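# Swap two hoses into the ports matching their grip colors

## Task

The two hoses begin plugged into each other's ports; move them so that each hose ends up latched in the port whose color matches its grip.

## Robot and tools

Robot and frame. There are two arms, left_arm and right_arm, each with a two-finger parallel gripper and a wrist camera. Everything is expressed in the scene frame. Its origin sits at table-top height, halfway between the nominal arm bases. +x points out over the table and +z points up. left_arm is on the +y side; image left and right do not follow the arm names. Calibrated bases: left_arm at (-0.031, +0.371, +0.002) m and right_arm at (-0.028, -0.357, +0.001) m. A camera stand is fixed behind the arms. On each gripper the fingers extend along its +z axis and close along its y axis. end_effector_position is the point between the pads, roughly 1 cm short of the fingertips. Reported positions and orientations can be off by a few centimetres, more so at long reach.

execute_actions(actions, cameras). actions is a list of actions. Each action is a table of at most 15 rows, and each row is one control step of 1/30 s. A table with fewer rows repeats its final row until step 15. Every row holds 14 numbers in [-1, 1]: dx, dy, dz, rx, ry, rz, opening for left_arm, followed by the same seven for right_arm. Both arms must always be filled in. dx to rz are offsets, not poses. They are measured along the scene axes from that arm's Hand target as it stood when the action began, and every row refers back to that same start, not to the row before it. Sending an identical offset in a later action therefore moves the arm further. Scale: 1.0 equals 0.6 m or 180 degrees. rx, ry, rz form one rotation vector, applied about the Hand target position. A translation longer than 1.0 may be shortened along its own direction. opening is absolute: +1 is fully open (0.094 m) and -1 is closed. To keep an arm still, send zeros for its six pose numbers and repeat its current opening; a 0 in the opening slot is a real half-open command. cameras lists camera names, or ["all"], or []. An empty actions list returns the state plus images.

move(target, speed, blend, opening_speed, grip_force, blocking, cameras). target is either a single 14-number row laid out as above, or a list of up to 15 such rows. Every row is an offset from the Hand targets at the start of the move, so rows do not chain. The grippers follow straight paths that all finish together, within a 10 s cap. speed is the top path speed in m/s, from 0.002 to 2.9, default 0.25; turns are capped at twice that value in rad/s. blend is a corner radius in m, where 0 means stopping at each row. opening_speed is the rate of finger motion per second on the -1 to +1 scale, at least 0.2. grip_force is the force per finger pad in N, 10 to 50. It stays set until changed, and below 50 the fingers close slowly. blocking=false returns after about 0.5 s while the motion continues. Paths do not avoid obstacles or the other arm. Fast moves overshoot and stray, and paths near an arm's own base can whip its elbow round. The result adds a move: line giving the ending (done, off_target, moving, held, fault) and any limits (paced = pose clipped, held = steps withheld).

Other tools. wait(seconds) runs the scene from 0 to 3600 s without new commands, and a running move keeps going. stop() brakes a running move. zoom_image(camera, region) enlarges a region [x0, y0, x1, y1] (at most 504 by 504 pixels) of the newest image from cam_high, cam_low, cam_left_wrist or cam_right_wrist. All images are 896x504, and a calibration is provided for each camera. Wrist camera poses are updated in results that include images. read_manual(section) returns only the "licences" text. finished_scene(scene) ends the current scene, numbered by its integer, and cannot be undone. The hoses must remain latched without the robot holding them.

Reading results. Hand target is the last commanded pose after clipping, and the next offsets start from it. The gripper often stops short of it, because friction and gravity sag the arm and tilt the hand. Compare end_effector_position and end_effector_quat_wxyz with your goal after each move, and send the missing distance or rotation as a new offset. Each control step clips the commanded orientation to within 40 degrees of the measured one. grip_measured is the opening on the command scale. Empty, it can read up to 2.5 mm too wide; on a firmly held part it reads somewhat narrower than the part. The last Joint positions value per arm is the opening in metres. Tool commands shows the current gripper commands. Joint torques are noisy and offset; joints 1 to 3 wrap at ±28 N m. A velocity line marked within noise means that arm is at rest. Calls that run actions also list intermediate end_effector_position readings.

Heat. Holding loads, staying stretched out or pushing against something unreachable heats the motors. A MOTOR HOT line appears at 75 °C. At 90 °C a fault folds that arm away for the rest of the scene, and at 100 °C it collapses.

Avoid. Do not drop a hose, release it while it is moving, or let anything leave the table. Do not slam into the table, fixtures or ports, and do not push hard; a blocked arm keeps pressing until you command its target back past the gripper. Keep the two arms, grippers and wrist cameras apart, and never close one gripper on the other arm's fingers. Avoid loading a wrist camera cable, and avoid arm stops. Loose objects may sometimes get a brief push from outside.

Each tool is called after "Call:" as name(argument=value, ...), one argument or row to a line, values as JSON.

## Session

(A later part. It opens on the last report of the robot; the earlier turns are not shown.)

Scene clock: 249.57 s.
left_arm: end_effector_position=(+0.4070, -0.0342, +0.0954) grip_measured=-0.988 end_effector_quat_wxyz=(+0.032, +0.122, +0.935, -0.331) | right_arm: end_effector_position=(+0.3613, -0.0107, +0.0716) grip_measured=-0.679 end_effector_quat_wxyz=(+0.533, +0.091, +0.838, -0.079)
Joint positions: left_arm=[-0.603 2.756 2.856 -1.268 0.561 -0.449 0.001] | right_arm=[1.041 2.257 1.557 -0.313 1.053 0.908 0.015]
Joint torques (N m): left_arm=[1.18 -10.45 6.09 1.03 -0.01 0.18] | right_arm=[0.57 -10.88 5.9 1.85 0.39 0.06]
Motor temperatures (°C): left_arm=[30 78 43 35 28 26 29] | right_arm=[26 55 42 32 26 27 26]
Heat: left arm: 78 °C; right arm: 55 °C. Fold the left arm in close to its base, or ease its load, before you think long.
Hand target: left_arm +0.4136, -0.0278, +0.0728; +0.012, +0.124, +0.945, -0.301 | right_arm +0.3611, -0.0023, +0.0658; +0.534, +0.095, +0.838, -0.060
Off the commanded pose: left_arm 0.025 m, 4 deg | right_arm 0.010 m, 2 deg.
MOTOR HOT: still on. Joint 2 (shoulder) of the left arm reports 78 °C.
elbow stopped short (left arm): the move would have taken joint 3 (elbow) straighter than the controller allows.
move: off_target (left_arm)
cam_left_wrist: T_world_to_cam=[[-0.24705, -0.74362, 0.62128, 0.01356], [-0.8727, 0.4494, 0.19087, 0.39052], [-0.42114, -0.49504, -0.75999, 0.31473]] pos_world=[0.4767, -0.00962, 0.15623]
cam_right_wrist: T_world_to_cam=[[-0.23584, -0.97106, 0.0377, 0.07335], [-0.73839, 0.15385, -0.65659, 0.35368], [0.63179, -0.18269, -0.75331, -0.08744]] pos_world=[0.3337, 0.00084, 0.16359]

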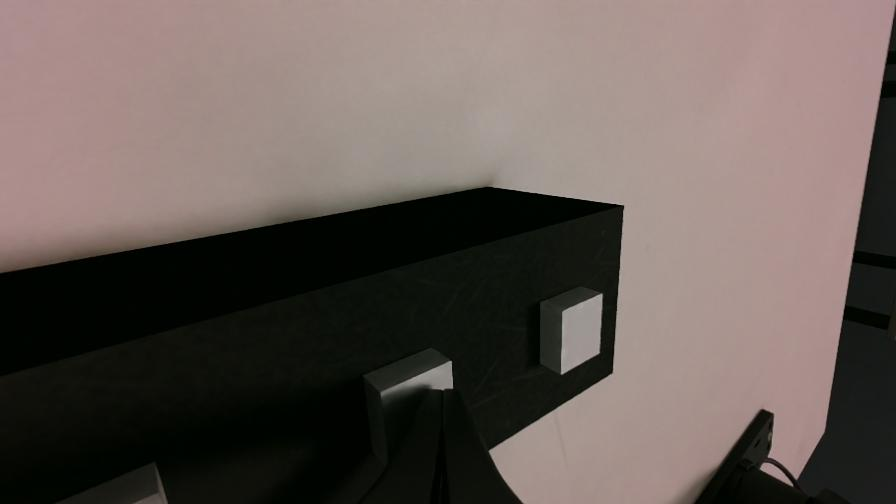

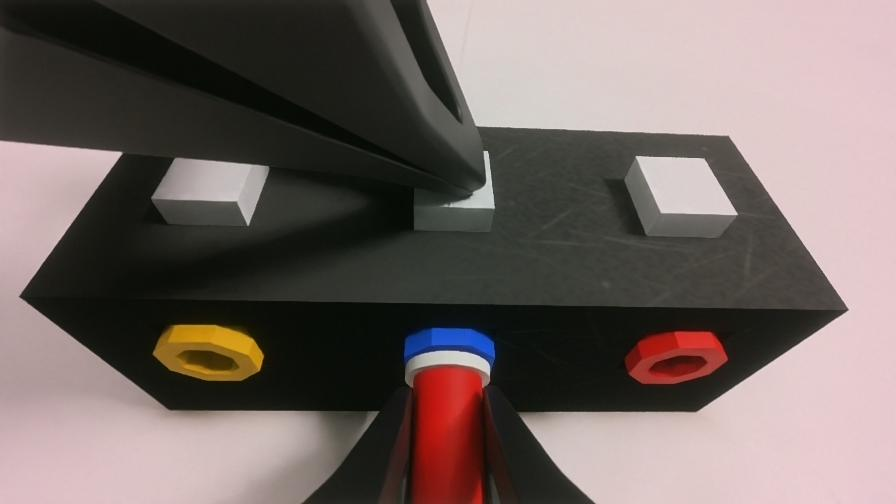

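Call:
move(
  target=[
    [0.005,0.008,-0.06,0,0,0,-1,0,0,0,0,0,0,-0.9],
    [0.005,0.008,-0.06,0,0,0,-1,-0.03,0.007,0.0,0,0,0,-0.9],
  ],
  speed=0.15,
  cameras=["cam_left_wrist","cam_right_wrist"],
)

Scene clock: 254.67 s.
left_arm: end_effector_position=(+0.4145, -0.0417, +0.0940) grip_measured=-0.988 end_effector_quat_wxyz=(+0.043, +0.146, +0.920, -0.361) | right_arm: end_effector_position=(+0.3592, -0.0095, +0.0712) grip_measured=-0.679 end_effector_quat_wxyz=(+0.535, +0.104, +0.836, -0.070)
Joint positions: left_arm=[-0.592 2.77 2.842 -1.2 0.619 -0.409 0.001] | right_arm=[1.046 2.257 1.555 -0.313 1.056 0.944 0.015]
Joint torques (N m): left_arm=[1.2 -9.35 2.25 0.85 -0.6 0.19] | right_arm=[3.56 -11.88 4.98 1.29 0.58 0.33]
Motor temperatures (°C): left_arm=[30 75 42 35 28 26 29] | right_arm=[26 55 42 32 26 27 26]
Heat: left arm: 75 °C; right arm: 55 °C. Fold the left arm in close to its base, or ease its load, before you think long.
Hand target: left_arm +0.4166, -0.0230, +0.0367; +0.012, +0.124, +0.946, -0.301 | right_arm +0.3432, +0.0018, +0.0657; +0.534, +0.095, +0.838, -0.060
Off the commanded pose: left_arm 0.060 m, 9 deg | right_arm 0.021 m, 2 deg.
MOTOR HOT: still on. Joint 2 (shoulder) of the left arm reports 75 °C.
move: off_target (left_arm, right_arm)
cam_left_wrist: T_world_to_cam=[[-0.29751, -0.68864, 0.66126, 0.03017], [-0.85711, 0.49775, 0.13273, 0.40172], [-0.42054, -0.52728, -0.73832, 0.30944]] pos_world=[0.48342, -0.01602, 0.1552]
cam_right_wrist: T_world_to_cam=[[-0.24689, -0.969, 0.00887, 0.08011], [-0.73063, 0.18013, -0.65858, 0.34937], [0.63657, -0.16908, -0.75246, -0.08779]] pos_world=[0.33092, -0.00015, 0.16332]

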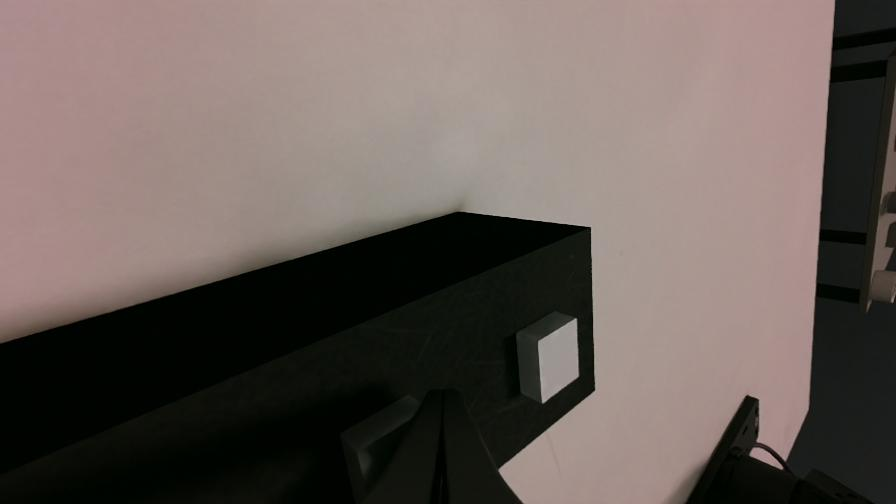

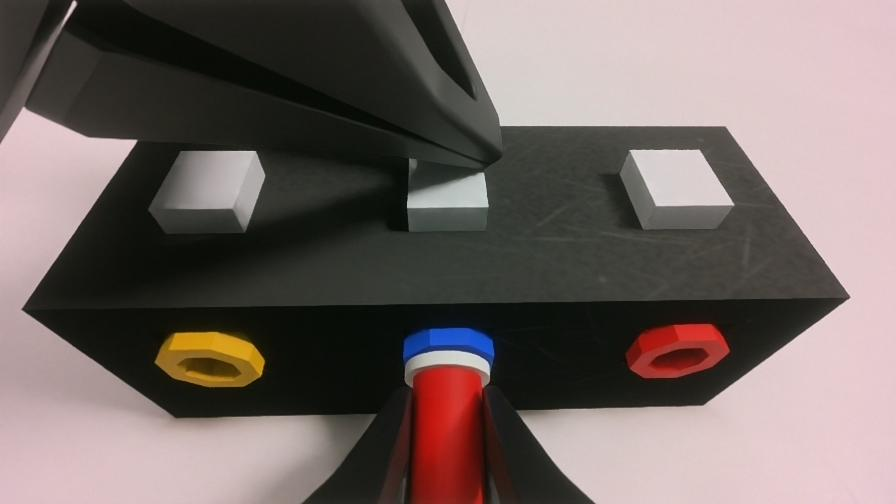

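Call:
move(
  target=[
    [-0.028,0.172,0.139,0,0,0,-1,0.03,-0.007,0,0,0,0,-0.9],
    [-0.244,0.272,0.206,0.0976,-0.3107,0.0909,0.28,0.03,-0.007,0,0,0,0,-0.2],
    [-0.244,0.272,0.206,0.0976,-0.3107,0.0909,0.28,0.0,-0.01,0.13,0,0,0,-0.2],
  ],
  speed=0.25,
  blend=[0.02,0,0],
  cameras=["cam_high","cam_left_wrist","cam_right_wrist"],
)

Scene clock: 264.27 s.
left_arm: end_effector_position=(+0.3262, +0.1145, +0.1327) grip_measured=-0.988 end_effector_quat_wxyz=(+0.251, +0.131, +0.944, -0.171) | right_arm: end_effector_position=(+0.3598, -0.0096, +0.0715) grip_measured=-0.679 end_effector_quat_wxyz=(+0.534, +0.089, +0.837, -0.080)
Joint positions: left_arm=[-0.602 1.678 1.267 -0.547 0.084 -0.342 0.001] | right_arm=[1.045 2.257 1.555 -0.31 1.056 0.905 0.015]
Joint torques (N m): left_arm=[-0.01 -9.84 4.83 1.63 -0.02 -0.08] | right_arm=[-0.08 -12.04 6.27 1.35 0.55 0.05]
Motor temperatures (°C): left_arm=[30 72 42 34 28 26 28] | right_arm=[26 56 41 32 26 27 27]
Heat: left arm: 72 °C; right arm: 56 °C. Fold the left arm in close to its base, or ease its load, before you think long.
Hand target: left_arm +0.3269, +0.1140, +0.1437; +0.270, +0.126, +0.938, -0.176 (not the last commanded pose) | right_arm +0.3599, -0.0094, +0.0716; +0.534, +0.091, +0.837, -0.078 (not the last commanded pose)
Tool commands: left_gripper/opening=-1.0 right_gripper/opening=-0.9
Off the commanded pose: left_arm 0.068 m, 30 deg | right_arm 0.074 m, 2 deg.
MOTOR HOT: still on. Joint 2 (shoulder) of the left arm reports 72 °C.
move: held (left_arm, right_arm; a check stopped the path); path passed 0 of 3 targets; target 2's new opening was not sent; limits=held
pose unreachable (left arm): on one or more control steps of this call, first in action 0 (counted from 0), this arm could not follow its commanded pose, so it was not sent that pose on those steps. It may still have moved: this result reports where it is.
cause: moving toward the commanded pose would bring a part of the arm too close to another arm (this arm's gripper housing and the right arm's wrist (the part past joint 4), under 1 mm apart when this arm was first held).
pose unreachable (right arm): on one or more control steps of this call, first in action 0 (counted from 0), this arm could not follow its commanded pose, so it was not sent that pose on those steps. It may still have moved: this result reports where it is.
cause: moving toward the commanded pose would bring a part of the arm too close to another arm (this arm's wrist (the part past joint 4) and the left arm's gripper housing, under 1 mm apart when this arm was first held).
cam_left_wrist: T_world_to_cam=[[-0.33598, -0.90275, 0.26861, 0.175], [-0.94095, 0.3091, -0.13811, 0.32808], [0.04165, -0.29915, -0.9533, 0.2349]] pos_world=[0.35772, 0.12684, 0.22223]
cam_right_wrist: T_world_to_cam=[[-0.2319, -0.97185, 0.04156, 0.07239], [-0.738, 0.14794, -0.65838, 0.35239], [0.6337, -0.18336, -0.75153, -0.08718]] pos_world=[0.3321, 0.00224, 0.16348]

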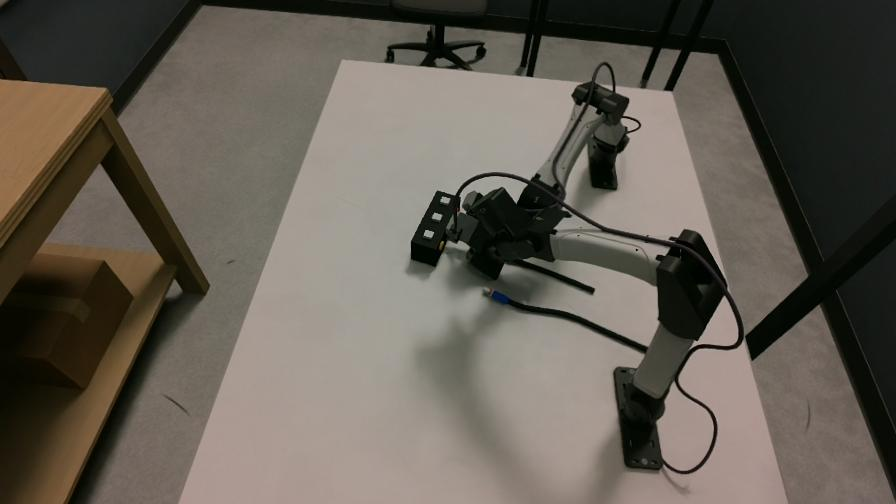

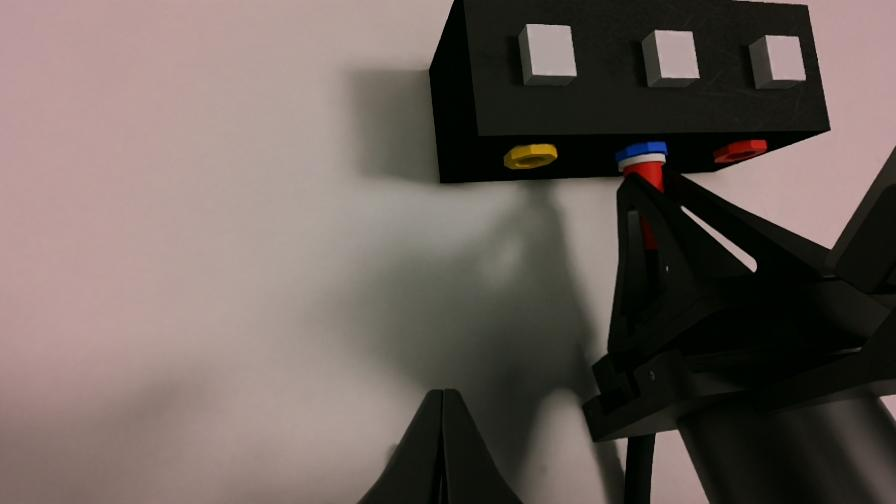

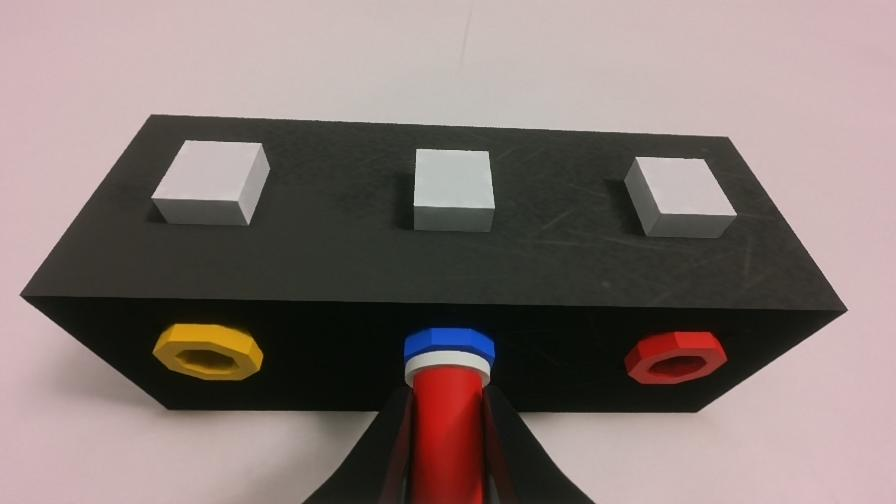

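Call:
move(
  target=[
    [-0.0115,0.21,0.01,0,0,0,-1,0,0,0,0,0,0,-0.2],
    [-0.128,0.143,0.02,0.0436,-0.1426,0.0409,-1,0,0,0.15,0,0,0,-0.2],
    [-0.128,0.143,0.02,0.0436,-0.1426,0.0409,0.28,0.017,-0.2,0.21,0.1188,0.3398,0.1394,-1],
  ],
  speed=0.25,
  blend=[0.003,0.03,0],
  cameras=["cam_high","cam_left_wrist","cam_right_wrist"],
)

Scene clock: 276.70 s.
left_arm: end_effector_position=(+0.2493, +0.2010, +0.1517) grip_measured=+0.278 end_effector_quat_wxyz=(+0.462, +0.128, +0.876, -0.056) | right_arm: end_effector_position=(+0.3708, -0.1314, +0.1993) grip_measured=-0.989 end_effector_quat_wxyz=(+0.055, -0.038, +0.986, +0.156)
Joint positions: left_arm=[-0.763 1.045 0.613 -0.228 -0.394 -0.266 0.06] | right_arm=[0.44 2.188 2.381 -1.539 -0.247 0.373 0.001]
Joint torques (N m): left_arm=[-0.23 -3.22 5.33 1.98 -0.22 -0.11] | right_arm=[-0.16 -9.63 8.27 0.67 -0.23 -0.07]
Motor temperatures (°C): left_arm=[30 65 41 36 28 26 28] | right_arm=[26 58 41 31 26 27 26]
Heat: left arm: 65 °C; right arm: 58 °C.
Hand target: left_arm +0.2500, +0.1998, +0.1557; +0.473, +0.120, +0.871, -0.063 | right_arm +0.3702, -0.1295, +0.1976; +0.019, -0.043, +0.988, +0.147
Off the commanded pose: left_arm 0.004 m, 2 deg | right_arm 0.003 m, 4 deg.
MOTOR HOT: cleared for the motors of the left arm.
joint sent to its limit (right arm) — joint 4 (wrist pitch), lower limit. The joint targets are off in orientation, not in position.
move: off_target (right_arm); blend cut to 0 m at target 1; target 3's new opening was sent with right_arm's hand 0.003 m and 4 deg from that target
cam_left_wrist: T_world_to_cam=[[-0.28556, -0.9583, -0.0109, 0.26316], [-0.81845, 0.24977, -0.51745, 0.27058], [0.49859, -0.13884, -0.85565, 0.12111]] pos_world=[0.23622, 0.20142, 0.24651]
cam_right_wrist: T_world_to_cam=[[0.09445, -0.94836, -0.30282, -0.09806], [-0.94436, -0.18162, 0.27423, 0.30992], [-0.31507, 0.26007, -0.91274, 0.42181]] pos_world=[0.43484, -0.14641, 0.27032]

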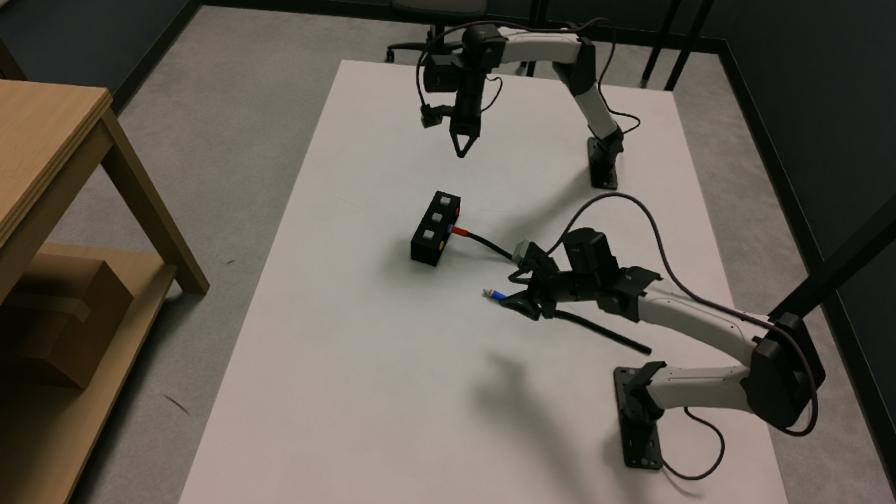

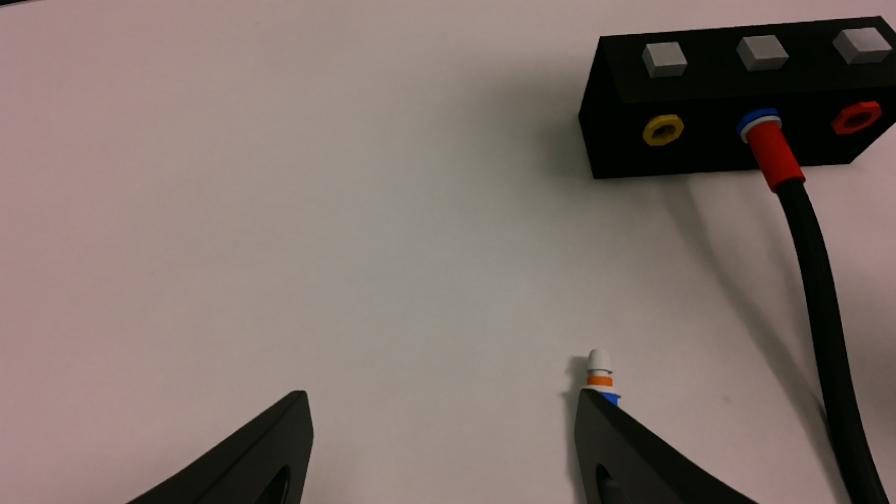

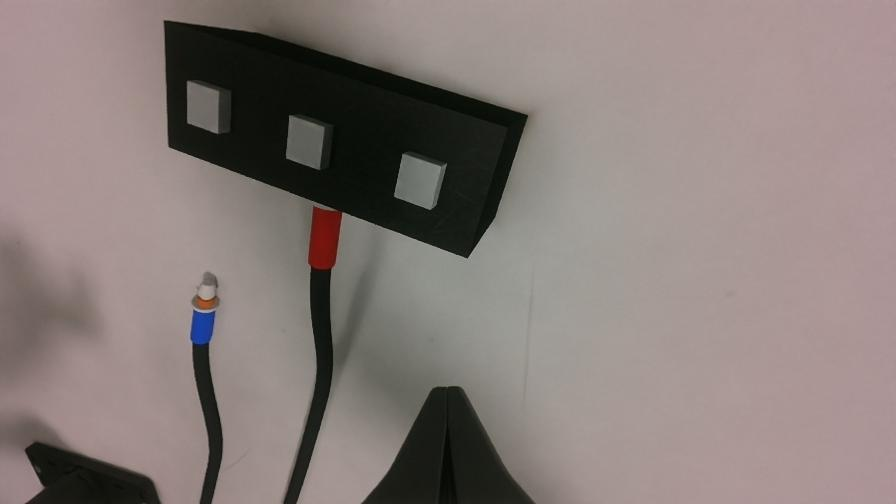

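Call:
move(
  target=[0.16,-0.385,-0.075,0,0,0,0.28,0.071,0.175,-0.092,0,0,0,-1],
  speed=0.25,
  cameras=["cam_left_wrist","cam_right_wrist"],
)

Scene clock: 287.80 s.
left_arm: end_effector_position=(+0.3415, -0.0231, +0.0963) grip_measured=+0.278 end_effector_quat_wxyz=(+0.459, +0.133, +0.877, -0.051) | right_arm: end_effector_position=(+0.4062, -0.0287, +0.1427) grip_measured=-0.989 end_effector_quat_wxyz=(+0.070, -0.038, +0.979, +0.185)
Joint positions: left_arm=[-1.002 2.054 1.395 -0.094 -0.578 -0.433 0.06] | right_arm=[0.588 2.587 2.84 -1.507 -0.247 0.53 0.001]
Joint torques (N m): left_arm=[-0.01 -10.06 8.34 1.64 -0.33 -0.11] | right_arm=[0.2 -12.26 8.51 1.25 0.03 0.11]
Motor temperatures (°C): left_arm=[30 59 41 37 28 26 28] | right_arm=[26 57 42 30 26 27 26]
Heat: left arm: 59 °C; right arm: 57 °C.
Hand target: left_arm +0.3461, -0.0313, +0.1108; +0.473, +0.120, +0.871, -0.063 | right_arm +0.4127, -0.0245, +0.1425; +0.019, -0.043, +0.988, +0.147
Off the commanded pose: left_arm 0.017 m, 3 deg | right_arm 0.008 m, 7 deg.
elbow stopped short (right arm): the move would have taken joint 3 (elbow) straighter than the controller allows.
move: off_target (left_arm, right_arm)
cam_left_wrist: T_world_to_cam=[[-0.28887, -0.95706, -0.02427, 0.07658], [-0.81956, 0.26032, -0.51044, 0.37321], [0.49484, -0.12756, -0.85957, -0.00146]] pos_world=[0.32871, -0.02405, 0.19111]
cam_right_wrist: T_world_to_cam=[[0.10393, -0.92801, -0.35777, -0.01659], [-0.95139, -0.19762, 0.23623, 0.38541], [-0.28992, 0.31583, -0.90344, 0.34462]] pos_world=[0.46831, -0.04807, 0.21436]

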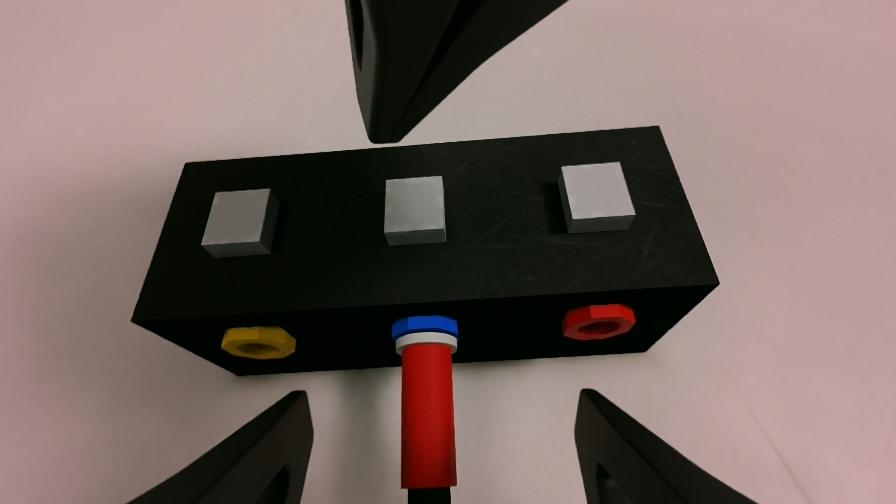

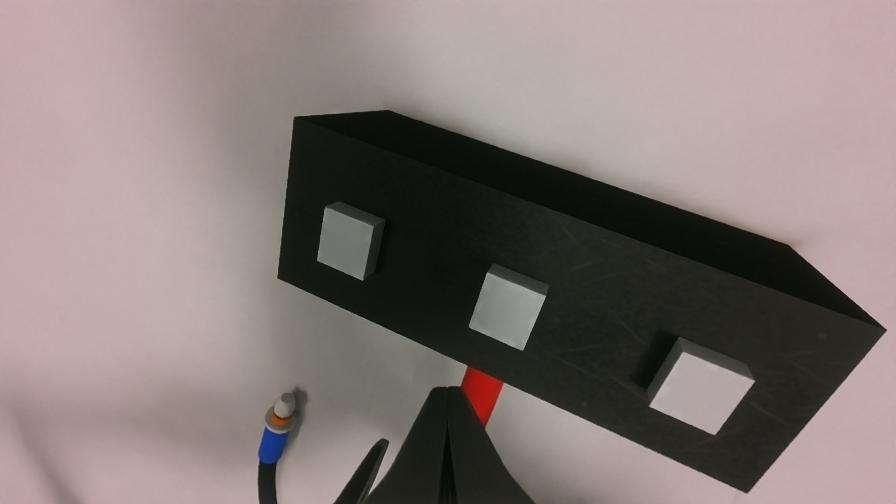

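Call:
move(
  target=[
    [0.009,0.004,-0.057,0,0,0,0.28,0.009,0.003,-0.05,0,0,0,-1],
    [0.009,0.004,-0.057,0,0,0,-0.9,0.009,0.003,-0.05,0,0,0,-1],
  ],
  speed=0.15,
  opening_speed=2,
  cameras=["cam_left_wrist","cam_right_wrist"],
)

Scene clock: 296.13 s.
left_arm: end_effector_position=(+0.3469, -0.0312, +0.0762) grip_measured=-0.898 end_effector_quat_wxyz=(+0.468, +0.128, +0.872, -0.060) | right_arm: end_effector_position=(+0.4110, -0.0256, +0.1139) grip_measured=-0.989 end_effector_quat_wxyz=(+0.055, -0.036, +0.982, +0.176)
Joint positions: left_arm=[-1.002 2.115 1.382 0.008 -0.579 -0.433 0.005] | right_arm=[0.588 2.645 2.84 -1.485 -0.247 0.531 0.001]
Joint torques (N m): left_arm=[1.32 -10.32 4.93 1.86 -0.2 -0.01] | right_arm=[-0.02 -12.42 8.57 1.16 0.05 -0.01]
Motor temperatures (°C): left_arm=[30 60 42 37 28 26 28] | right_arm=[26 58 42 30 26 27 26]
Heat: left arm: 60 °C; right arm: 58 °C.
Hand target: left_arm +0.3514, -0.0288, +0.0765; +0.473, +0.120, +0.871, -0.062 | right_arm +0.4181, -0.0227, +0.1125; +0.019, -0.043, +0.988, +0.147
Off the commanded pose: left_arm 0.005 m, 1 deg | right_arm 0.008 m, 5 deg.
elbow stopped short (right arm): the move would have taken joint 3 (elbow) straighter than the controller allows.
move: off_target (right_arm)
cam_left_wrist: T_world_to_cam=[[-0.28837, -0.95749, -0.00652, 0.06842], [-0.81163, 0.24805, -0.5289, 0.36779], [0.50804, -0.14723, -0.84866, -0.02835]] pos_world=[0.33264, -0.02989, 0.17091]
cam_right_wrist: T_world_to_cam=[[0.09283, -0.93489, -0.34259, -0.02177], [-0.94368, -0.19235, 0.26919, 0.39055], [-0.31756, 0.2983, -0.90009, 0.32958]] pos_world=[0.47524, -0.04355, 0.18407]

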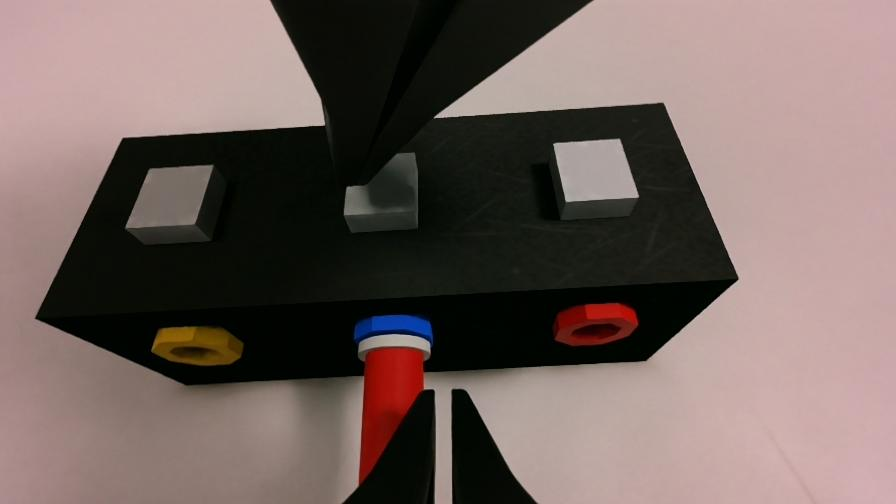

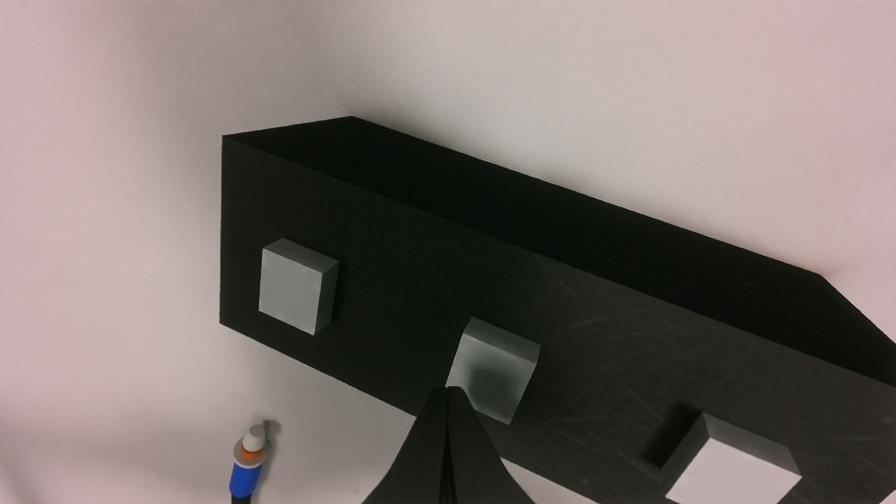

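Call:
move(
  target=[
    [0,0,0,0,0,0,0.28,0,0,0,0,0,0,-1],
    [0.0,0.026,-0.028,0,0,0,0.28,0,0,0,0,0,0,-1],
  ],
  speed=0.15,
  cameras=["cam_left_wrist"],
)

Scene clock: 301.40 s.
left_arm: end_effector_position=(+0.3491, -0.0110, +0.0542) grip_measured=+0.278 end_effector_quat_wxyz=(+0.466, +0.119, +0.875, -0.054) | right_arm: end_effector_position=(+0.4110, -0.0256, +0.1139) grip_measured=-0.989 end_effector_quat_wxyz=(+0.055, -0.036, +0.982, +0.176)
Joint positions: left_arm=[-0.977 2.115 1.284 0.102 -0.574 -0.431 0.06] | right_arm=[0.588 2.645 2.84 -1.485 -0.247 0.531 0.001]
Joint torques (N m): left_arm=[0.85 -10.8 4.94 1.84 -0.08 0.11] | right_arm=[-0.01 -12.4 8.59 1.16 0.05 0]
Motor temperatures (°C): left_arm=[30 62 42 37 28 26 28] | right_arm=[26 58 42 30 26 27 26]
Heat: left arm: 62 °C; right arm: 58 °C.
Hand target: left_arm +0.3516, -0.0131, +0.0598; +0.473, +0.119, +0.871, -0.063 | right_arm +0.4181, -0.0227, +0.1125; +0.019, -0.043, +0.988, +0.147
Off the commanded pose: left_arm 0.006 m, 1 deg | right_arm 0.008 m, 5 deg.
elbow stopped short (right arm): the move would have taken joint 3 (elbow) straighter than the controller allows.
move: done
cam_left_wrist: T_world_to_cam=[[-0.26785, -0.96342, -0.00848, 0.08104], [-0.81888, 0.23228, -0.52487, 0.35503], [0.50764, -0.13364, -0.85114, -0.04491]] pos_world=[0.33523, -0.01039, 0.14881]

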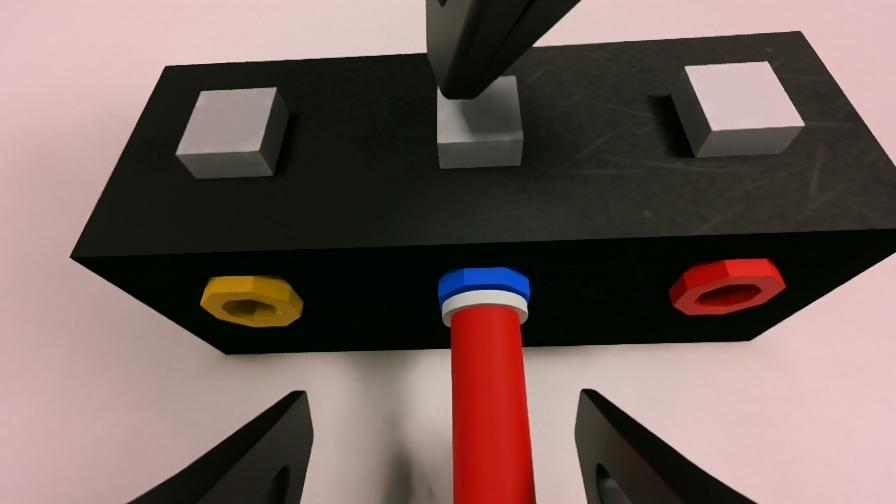

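Call:
move(
  target=[
    [0.01,-0.018,0.008,0,0,0,0.28,0,0,0,0,0,0,-1],
    [0.01,-0.018,0.008,0,0,0,-0.9,0,0,0,0,0,0,-1],
  ],
  speed=0.15,
  opening_speed=2,
  cameras=["cam_left_wrist","cam_right_wrist"],
)

Scene clock: 307.77 s.
left_arm: end_effector_position=(+0.3515, -0.0174, +0.0555) grip_measured=-0.675 end_effector_quat_wxyz=(+0.464, +0.122, +0.876, -0.056) | right_arm: end_effector_position=(+0.4110, -0.0256, +0.1139) grip_measured=-0.989 end_effector_quat_wxyz=(+0.055, -0.036, +0.982, +0.176)
Joint positions: left_arm=[-0.978 2.13 1.319 0.08 -0.567 -0.43 0.015] | right_arm=[0.588 2.645 2.84 -1.485 -0.247 0.531 0.001]
Joint torques (N m): left_arm=[0.68 -9.94 7.61 1.67 -0.18 0.1] | right_arm=[-0.02 -12.4 8.61 1.15 0.05 -0.01]
Motor temperatures (°C): left_arm=[30 63 42 37 28 26 28] | right_arm=[26 57 42 30 26 27 26]
Heat: left arm: 63 °C; right arm: 57 °C.
Hand target: left_arm +0.3576, -0.0240, +0.0646; +0.473, +0.120, +0.871, -0.063 | right_arm +0.4181, -0.0227, +0.1125; +0.019, -0.043, +0.988, +0.147
Off the commanded pose: left_arm 0.013 m, 1 deg | right_arm 0.008 m, 5 deg.
elbow stopped short (right arm): the move would have taken joint 3 (elbow) straighter than the controller allows.
move: off_target (left_arm); target 2's new opening was sent with left_arm's hand 0.014 m and 2 deg from that target
cam_left_wrist: T_world_to_cam=[[-0.27467, -0.96152, -0.00601, 0.07779], [-0.81995, 0.23748, -0.52085, 0.35939], [0.50224, -0.13814, -0.85362, -0.04375]] pos_world=[0.33802, -0.01659, 0.15031]
cam_right_wrist: T_world_to_cam=[[0.09283, -0.93489, -0.34259, -0.02177], [-0.94368, -0.19235, 0.26919, 0.39055], [-0.31756, 0.2983, -0.90009, 0.32958]] pos_world=[0.47524, -0.04355, 0.18407]

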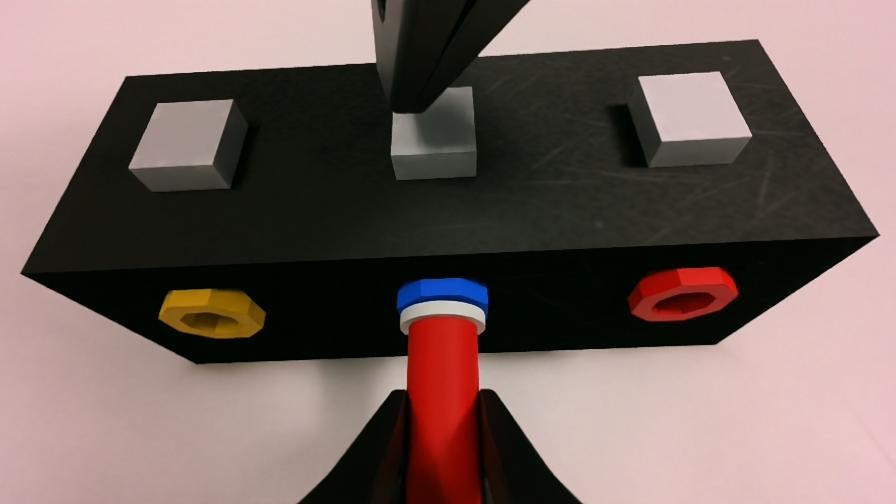

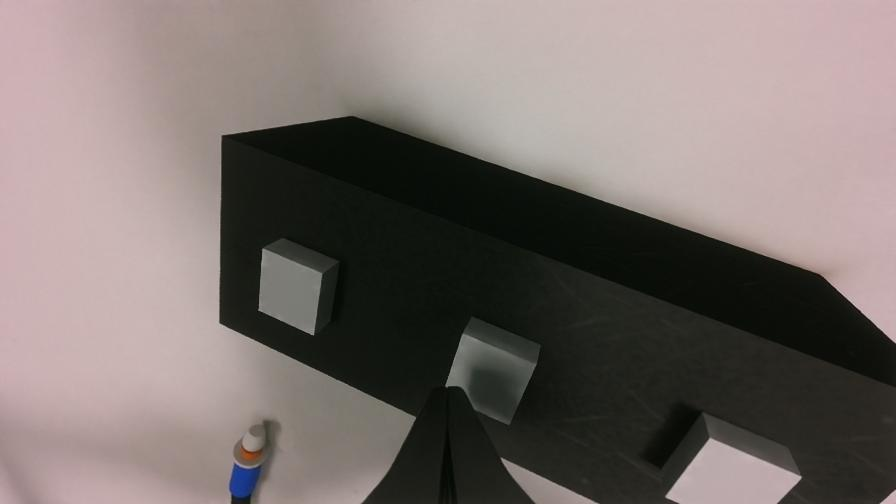

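Call:
move(
  target=[
    [-0.008,0.004,-0.008,0,0,0,-0.9,0.002,-0.008,-0.085,0,0,0,-1],
    [-0.04,0.012,0.0,0,0,0,-0.9,0.002,-0.008,-0.09,0,0,0,-1],
  ],
  speed=0.15,
  cameras=["cam_left_wrist","cam_right_wrist"],
)

Scene clock: 314.63 s.
left_arm: end_effector_position=(+0.3475, -0.0203, +0.0539) grip_measured=-0.675 end_effector_quat_wxyz=(+0.476, +0.117, +0.869, -0.068) | right_arm: end_effector_position=(+0.4151, -0.0218, +0.1014) grip_measured=-0.989 end_effector_quat_wxyz=(+0.053, -0.048, +0.981, +0.179)
Joint positions: left_arm=[-0.989 2.13 1.281 0.153 -0.576 -0.435 0.015] | right_arm=[0.587 2.683 2.863 -1.473 -0.258 0.505 0.001]
Joint torques (N m): left_arm=[-1.77 -14.28 3.4 1.25 -0.4 -0.12] | right_arm=[-0.68 -7.76 5.45 1.04 0.16 -0.09]
Motor temperatures (°C): left_arm=[30 64 42 37 28 26 28] | right_arm=[26 57 42 30 26 27 26]
Heat: left arm: 64 °C; right arm: 57 °C.
Hand target: left_arm +0.3335, -0.0168, +0.0644; +0.473, +0.120, +0.871, -0.063 | right_arm +0.4194, -0.0276, +0.0584; +0.019, -0.043, +0.988, +0.147
Off the commanded pose: left_arm 0.018 m, 1 deg | right_arm 0.044 m, 5 deg.
move: off_target (left_arm, right_arm)
cam_left_wrist: T_world_to_cam=[[-0.27721, -0.96069, 0.0152, 0.07376], [-0.80687, 0.22418, -0.54654, 0.3525], [0.52165, -0.16377, -0.8373, -0.05175]] pos_world=[0.33186, -0.01664, 0.1482]
cam_right_wrist: T_world_to_cam=[[0.11695, -0.93055, -0.34698, -0.0324], [-0.93858, -0.21776, 0.26766, 0.39598], [-0.32463, 0.29437, -0.89887, 0.32118]] pos_world=[0.47972, -0.03847, 0.17147]

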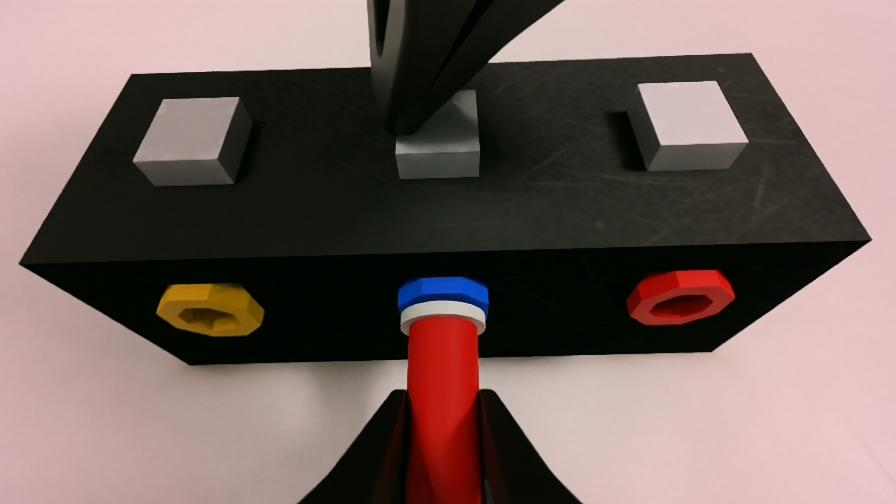

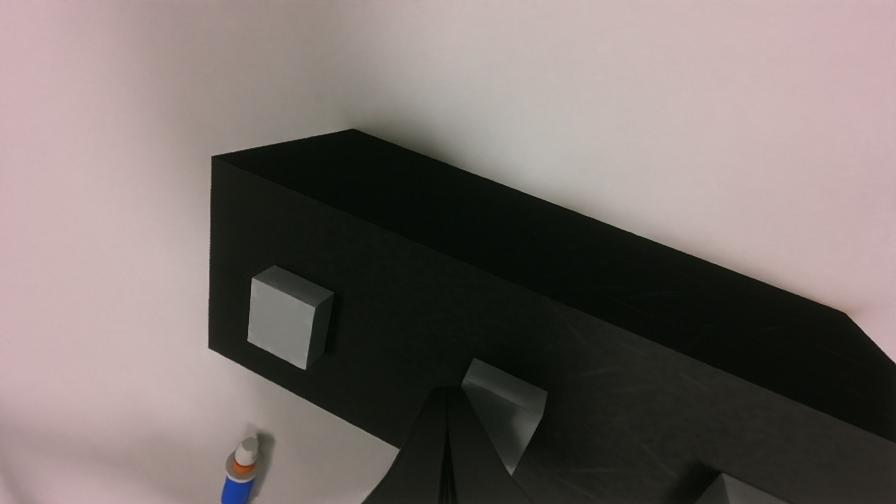

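Call:
move(
  target=[
    [0.02,-0.005,-0.006,0,0,0,-0.9,-0.003,-0.015,0.1,0,0,0,-1],
    [0.02,-0.005,-0.006,0,0,0,-0.9,-0.003,-0.025,0.08,0,0,0,-1],
    [0.02,-0.005,-0.006,0,0,0,-0.9,-0.006,-0.035,0.0,0,0,0,-1],
  ],
  speed=0.15,
  cameras=["cam_left_wrist","cam_right_wrist"],
)

Scene clock: 321.73 s.
left_arm: end_effector_position=(+0.3475, -0.0203, +0.0539) grip_measured=-0.675 end_effector_quat_wxyz=(+0.476, +0.117, +0.869, -0.068) | right_arm: end_effector_position=(+0.4198, -0.0311, +0.0995) grip_measured=-0.989 end_effector_quat_wxyz=(+0.047, -0.056, +0.979, +0.189)
Joint positions: left_arm=[-0.989 2.13 1.281 0.153 -0.576 -0.435 0.015] | right_arm=[0.558 2.641 2.765 -1.426 -0.29 0.464 0.001]
Joint torques (N m): left_arm=[0.08 -11.73 6.16 1.27 -0.23 0.02] | right_arm=[-0.84 -10.3 2.21 0.73 0.43 -0.08]
Motor temperatures (°C): left_arm=[30 67 42 36 28 26 29] | right_arm=[26 57 42 30 26 27 26]
Heat: left arm: 67 °C; right arm: 57 °C.
Hand target: left_arm +0.3455, -0.0198, +0.0608; +0.473, +0.120, +0.871, -0.062 | right_arm +0.4157, -0.0486, +0.0583; +0.019, -0.043, +0.988, +0.147
Off the commanded pose: left_arm 0.007 m, 1 deg | right_arm 0.045 m, 6 deg.
elbow stopped short (right arm): the move would have taken joint 3 (elbow) straighter than the controller allows.
move: off_target (right_arm)
cam_left_wrist: T_world_to_cam=[[-0.27715, -0.9607, 0.01541, 0.07364], [-0.80675, 0.22397, -0.5468, 0.35265], [0.52187, -0.16398, -0.83712, -0.05184]] pos_world=[0.33196, -0.01674, 0.1483]
cam_right_wrist: T_world_to_cam=[[0.1302, -0.92161, -0.36564, -0.04566], [-0.9322, -0.23939, 0.27147, 0.39524], [-0.33771, 0.30551, -0.89029, 0.32875]] pos_world=[0.48541, -0.0479, 0.16869]

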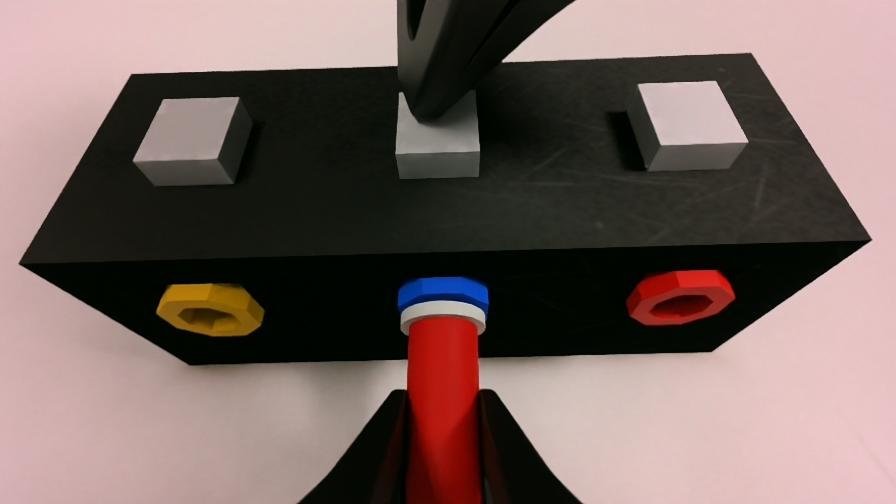

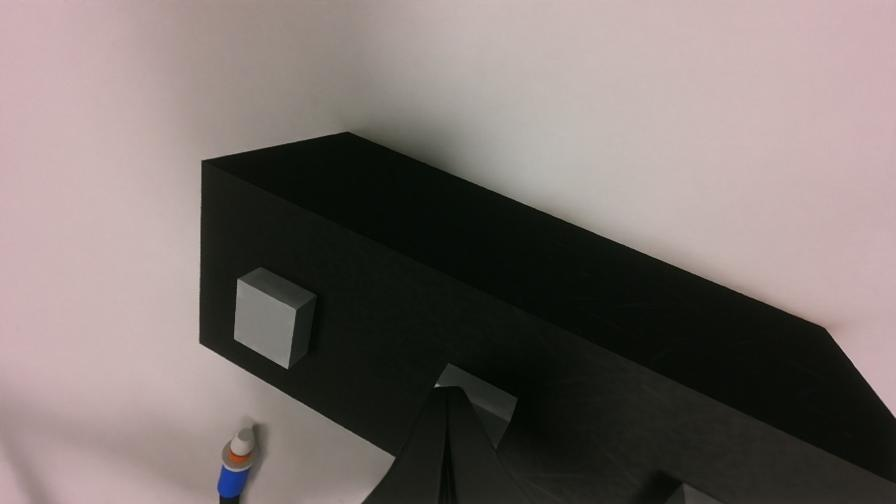

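Call:
move(
  target=[
    [0,0,-0.01,0,0,0,-0.9,0.0,0.018,0.095,0.083,-0.007,0,-1],
    [0,0,-0.01,0,0,0,-0.9,-0.003,0.01,0.04,0.083,-0.007,0,-1],
    [0,0,-0.01,0,0,0,-0.9,-0.005,-0.003,-0.035,0.083,-0.007,0,-1],
  ],
  speed=0.15,
  blend=[0,0.003,0],
  cameras=["cam_left_wrist","cam_right_wrist"],
)

Scene clock: 330.33 s.
left_arm: end_effector_position=(+0.3476, -0.0204, +0.0541) grip_measured=-0.675 end_effector_quat_wxyz=(+0.476, +0.117, +0.869, -0.068) | right_arm: end_effector_position=(+0.4194, -0.0296, +0.0983) grip_measured=-0.989 end_effector_quat_wxyz=(+0.073, -0.068, +0.934, +0.343)
Joint positions: left_arm=[-0.989 2.13 1.281 0.154 -0.576 -0.435 0.015] | right_arm=[0.479 2.307 2.009 -0.818 -0.573 0.451 0.001]
Joint torques (N m): left_arm=[0.08 -10.71 5.63 1.43 -0.23 0.01] | right_arm=[-0.18 -7.84 2.54 0.91 0.86 -0.16]
Motor temperatures (°C): left_arm=[30 68 41 36 28 26 29] | right_arm=[26 56 41 29 26 27 26]
Heat: left arm: 68 °C; right arm: 56 °C.
Hand target: left_arm +0.3455, -0.0198, +0.0548; +0.473, +0.120, +0.871, -0.063 | right_arm +0.4127, -0.0505, +0.0374; +0.036, -0.042, +0.960, +0.274
Off the commanded pose: left_arm 0.002 m, 1 deg | right_arm 0.065 m, 10 deg.
move: off_target (right_arm)
cam_left_wrist: T_world_to_cam=[[-0.27717, -0.96068, 0.01615, 0.07353], [-0.80641, 0.22346, -0.54752, 0.35269], [0.52238, -0.16478, -0.83664, -0.05201]] pos_world=[0.33197, -0.01674, 0.1484]
cam_right_wrist: T_world_to_cam=[[0.17977, -0.75564, -0.62984, -0.03463], [-0.93116, -0.33717, 0.13874, 0.40521], [-0.3172, 0.56154, -0.76424, 0.31367]] pos_world=[0.48304, -0.06568, 0.16169]

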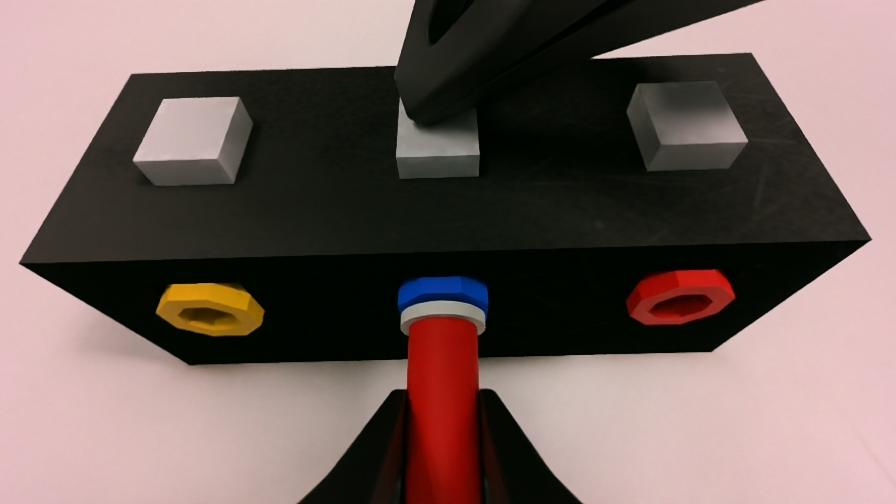

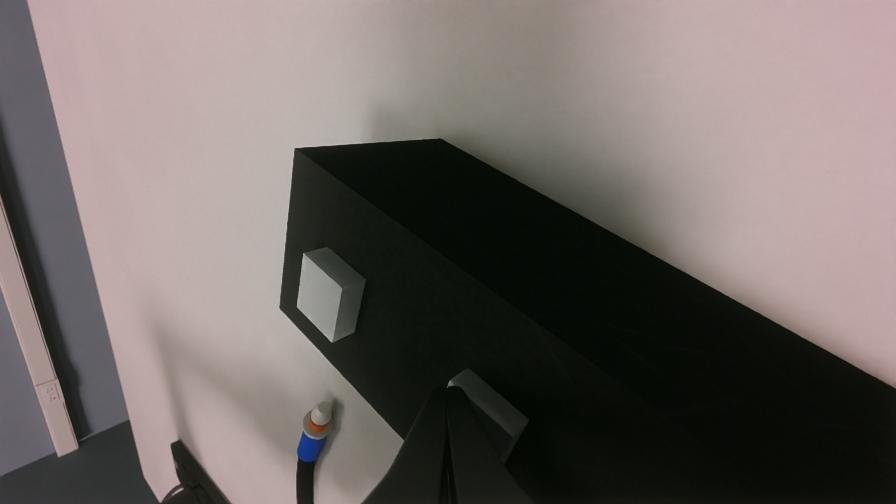

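Call:
move(
  target=[-0.012,0.003,0,0,0,0,-0.9,-0.002,-0.012,-0.08,0,0,0,-1],
  speed=0.15,
  cameras=["cam_left_wrist","cam_right_wrist"],
)

Scene clock: 336.57 s.
left_arm: end_effector_position=(+0.3417, -0.0160, +0.0524) grip_measured=-0.675 end_effector_quat_wxyz=(+0.479, +0.118, +0.869, -0.048) | right_arm: end_effector_position=(+0.4291, -0.0160, +0.0927) grip_measured=-0.989 end_effector_quat_wxyz=(+0.126, -0.104, +0.906, +0.390)
Joint positions: left_arm=[-1.006 2.125 1.272 0.133 -0.619 -0.435 0.015] | right_arm=[0.478 2.277 1.852 -0.545 -0.634 0.432 0.001]
Joint torques (N m): left_arm=[0.47 -11.58 4.3 1.62 0.15 -0.08] | right_arm=[-1.02 -4.96 1.69 0.04 1.42 -0.15]
Motor temperatures (°C): left_arm=[30 68 41 36 28 26 29] | right_arm=[26 55 41 29 26 27 26]
Heat: left arm: 68 °C; right arm: 55 °C.
Hand target: left_arm +0.3383, -0.0180, +0.0549; +0.473, +0.120, +0.871, -0.063 | right_arm +0.4115, -0.0575, -0.0106; +0.035, -0.042, +0.960, +0.274
Off the commanded pose: left_arm 0.005 m, 2 deg | right_arm 0.113 m, 19 deg.
move: off_target (right_arm)
cam_left_wrist: T_world_to_cam=[[-0.26073, -0.96517, -0.02151, 0.07249], [-0.80533, 0.22973, -0.5465, 0.34564], [0.53241, -0.12516, -0.83718, -0.05226]] pos_world=[0.32508, -0.01598, 0.14671]
cam_right_wrist: T_world_to_cam=[[0.29014, -0.6735, -0.67987, -0.07092], [-0.92316, -0.38417, -0.01339, 0.42951], [-0.25217, 0.63151, -0.73321, 0.2752]] pos_world=[0.48648, -0.05655, 0.15932]

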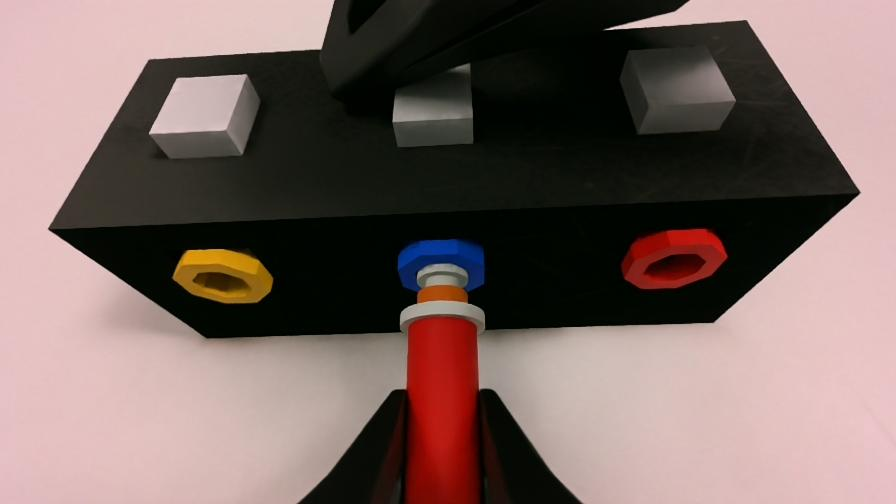

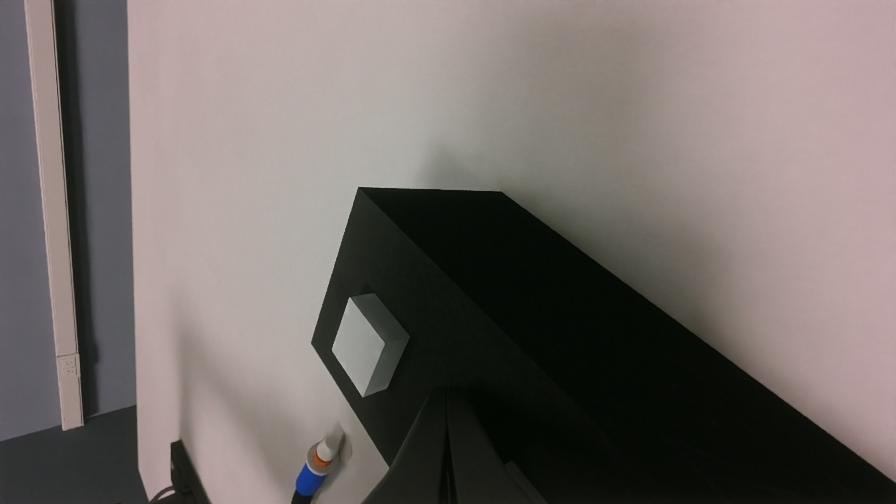

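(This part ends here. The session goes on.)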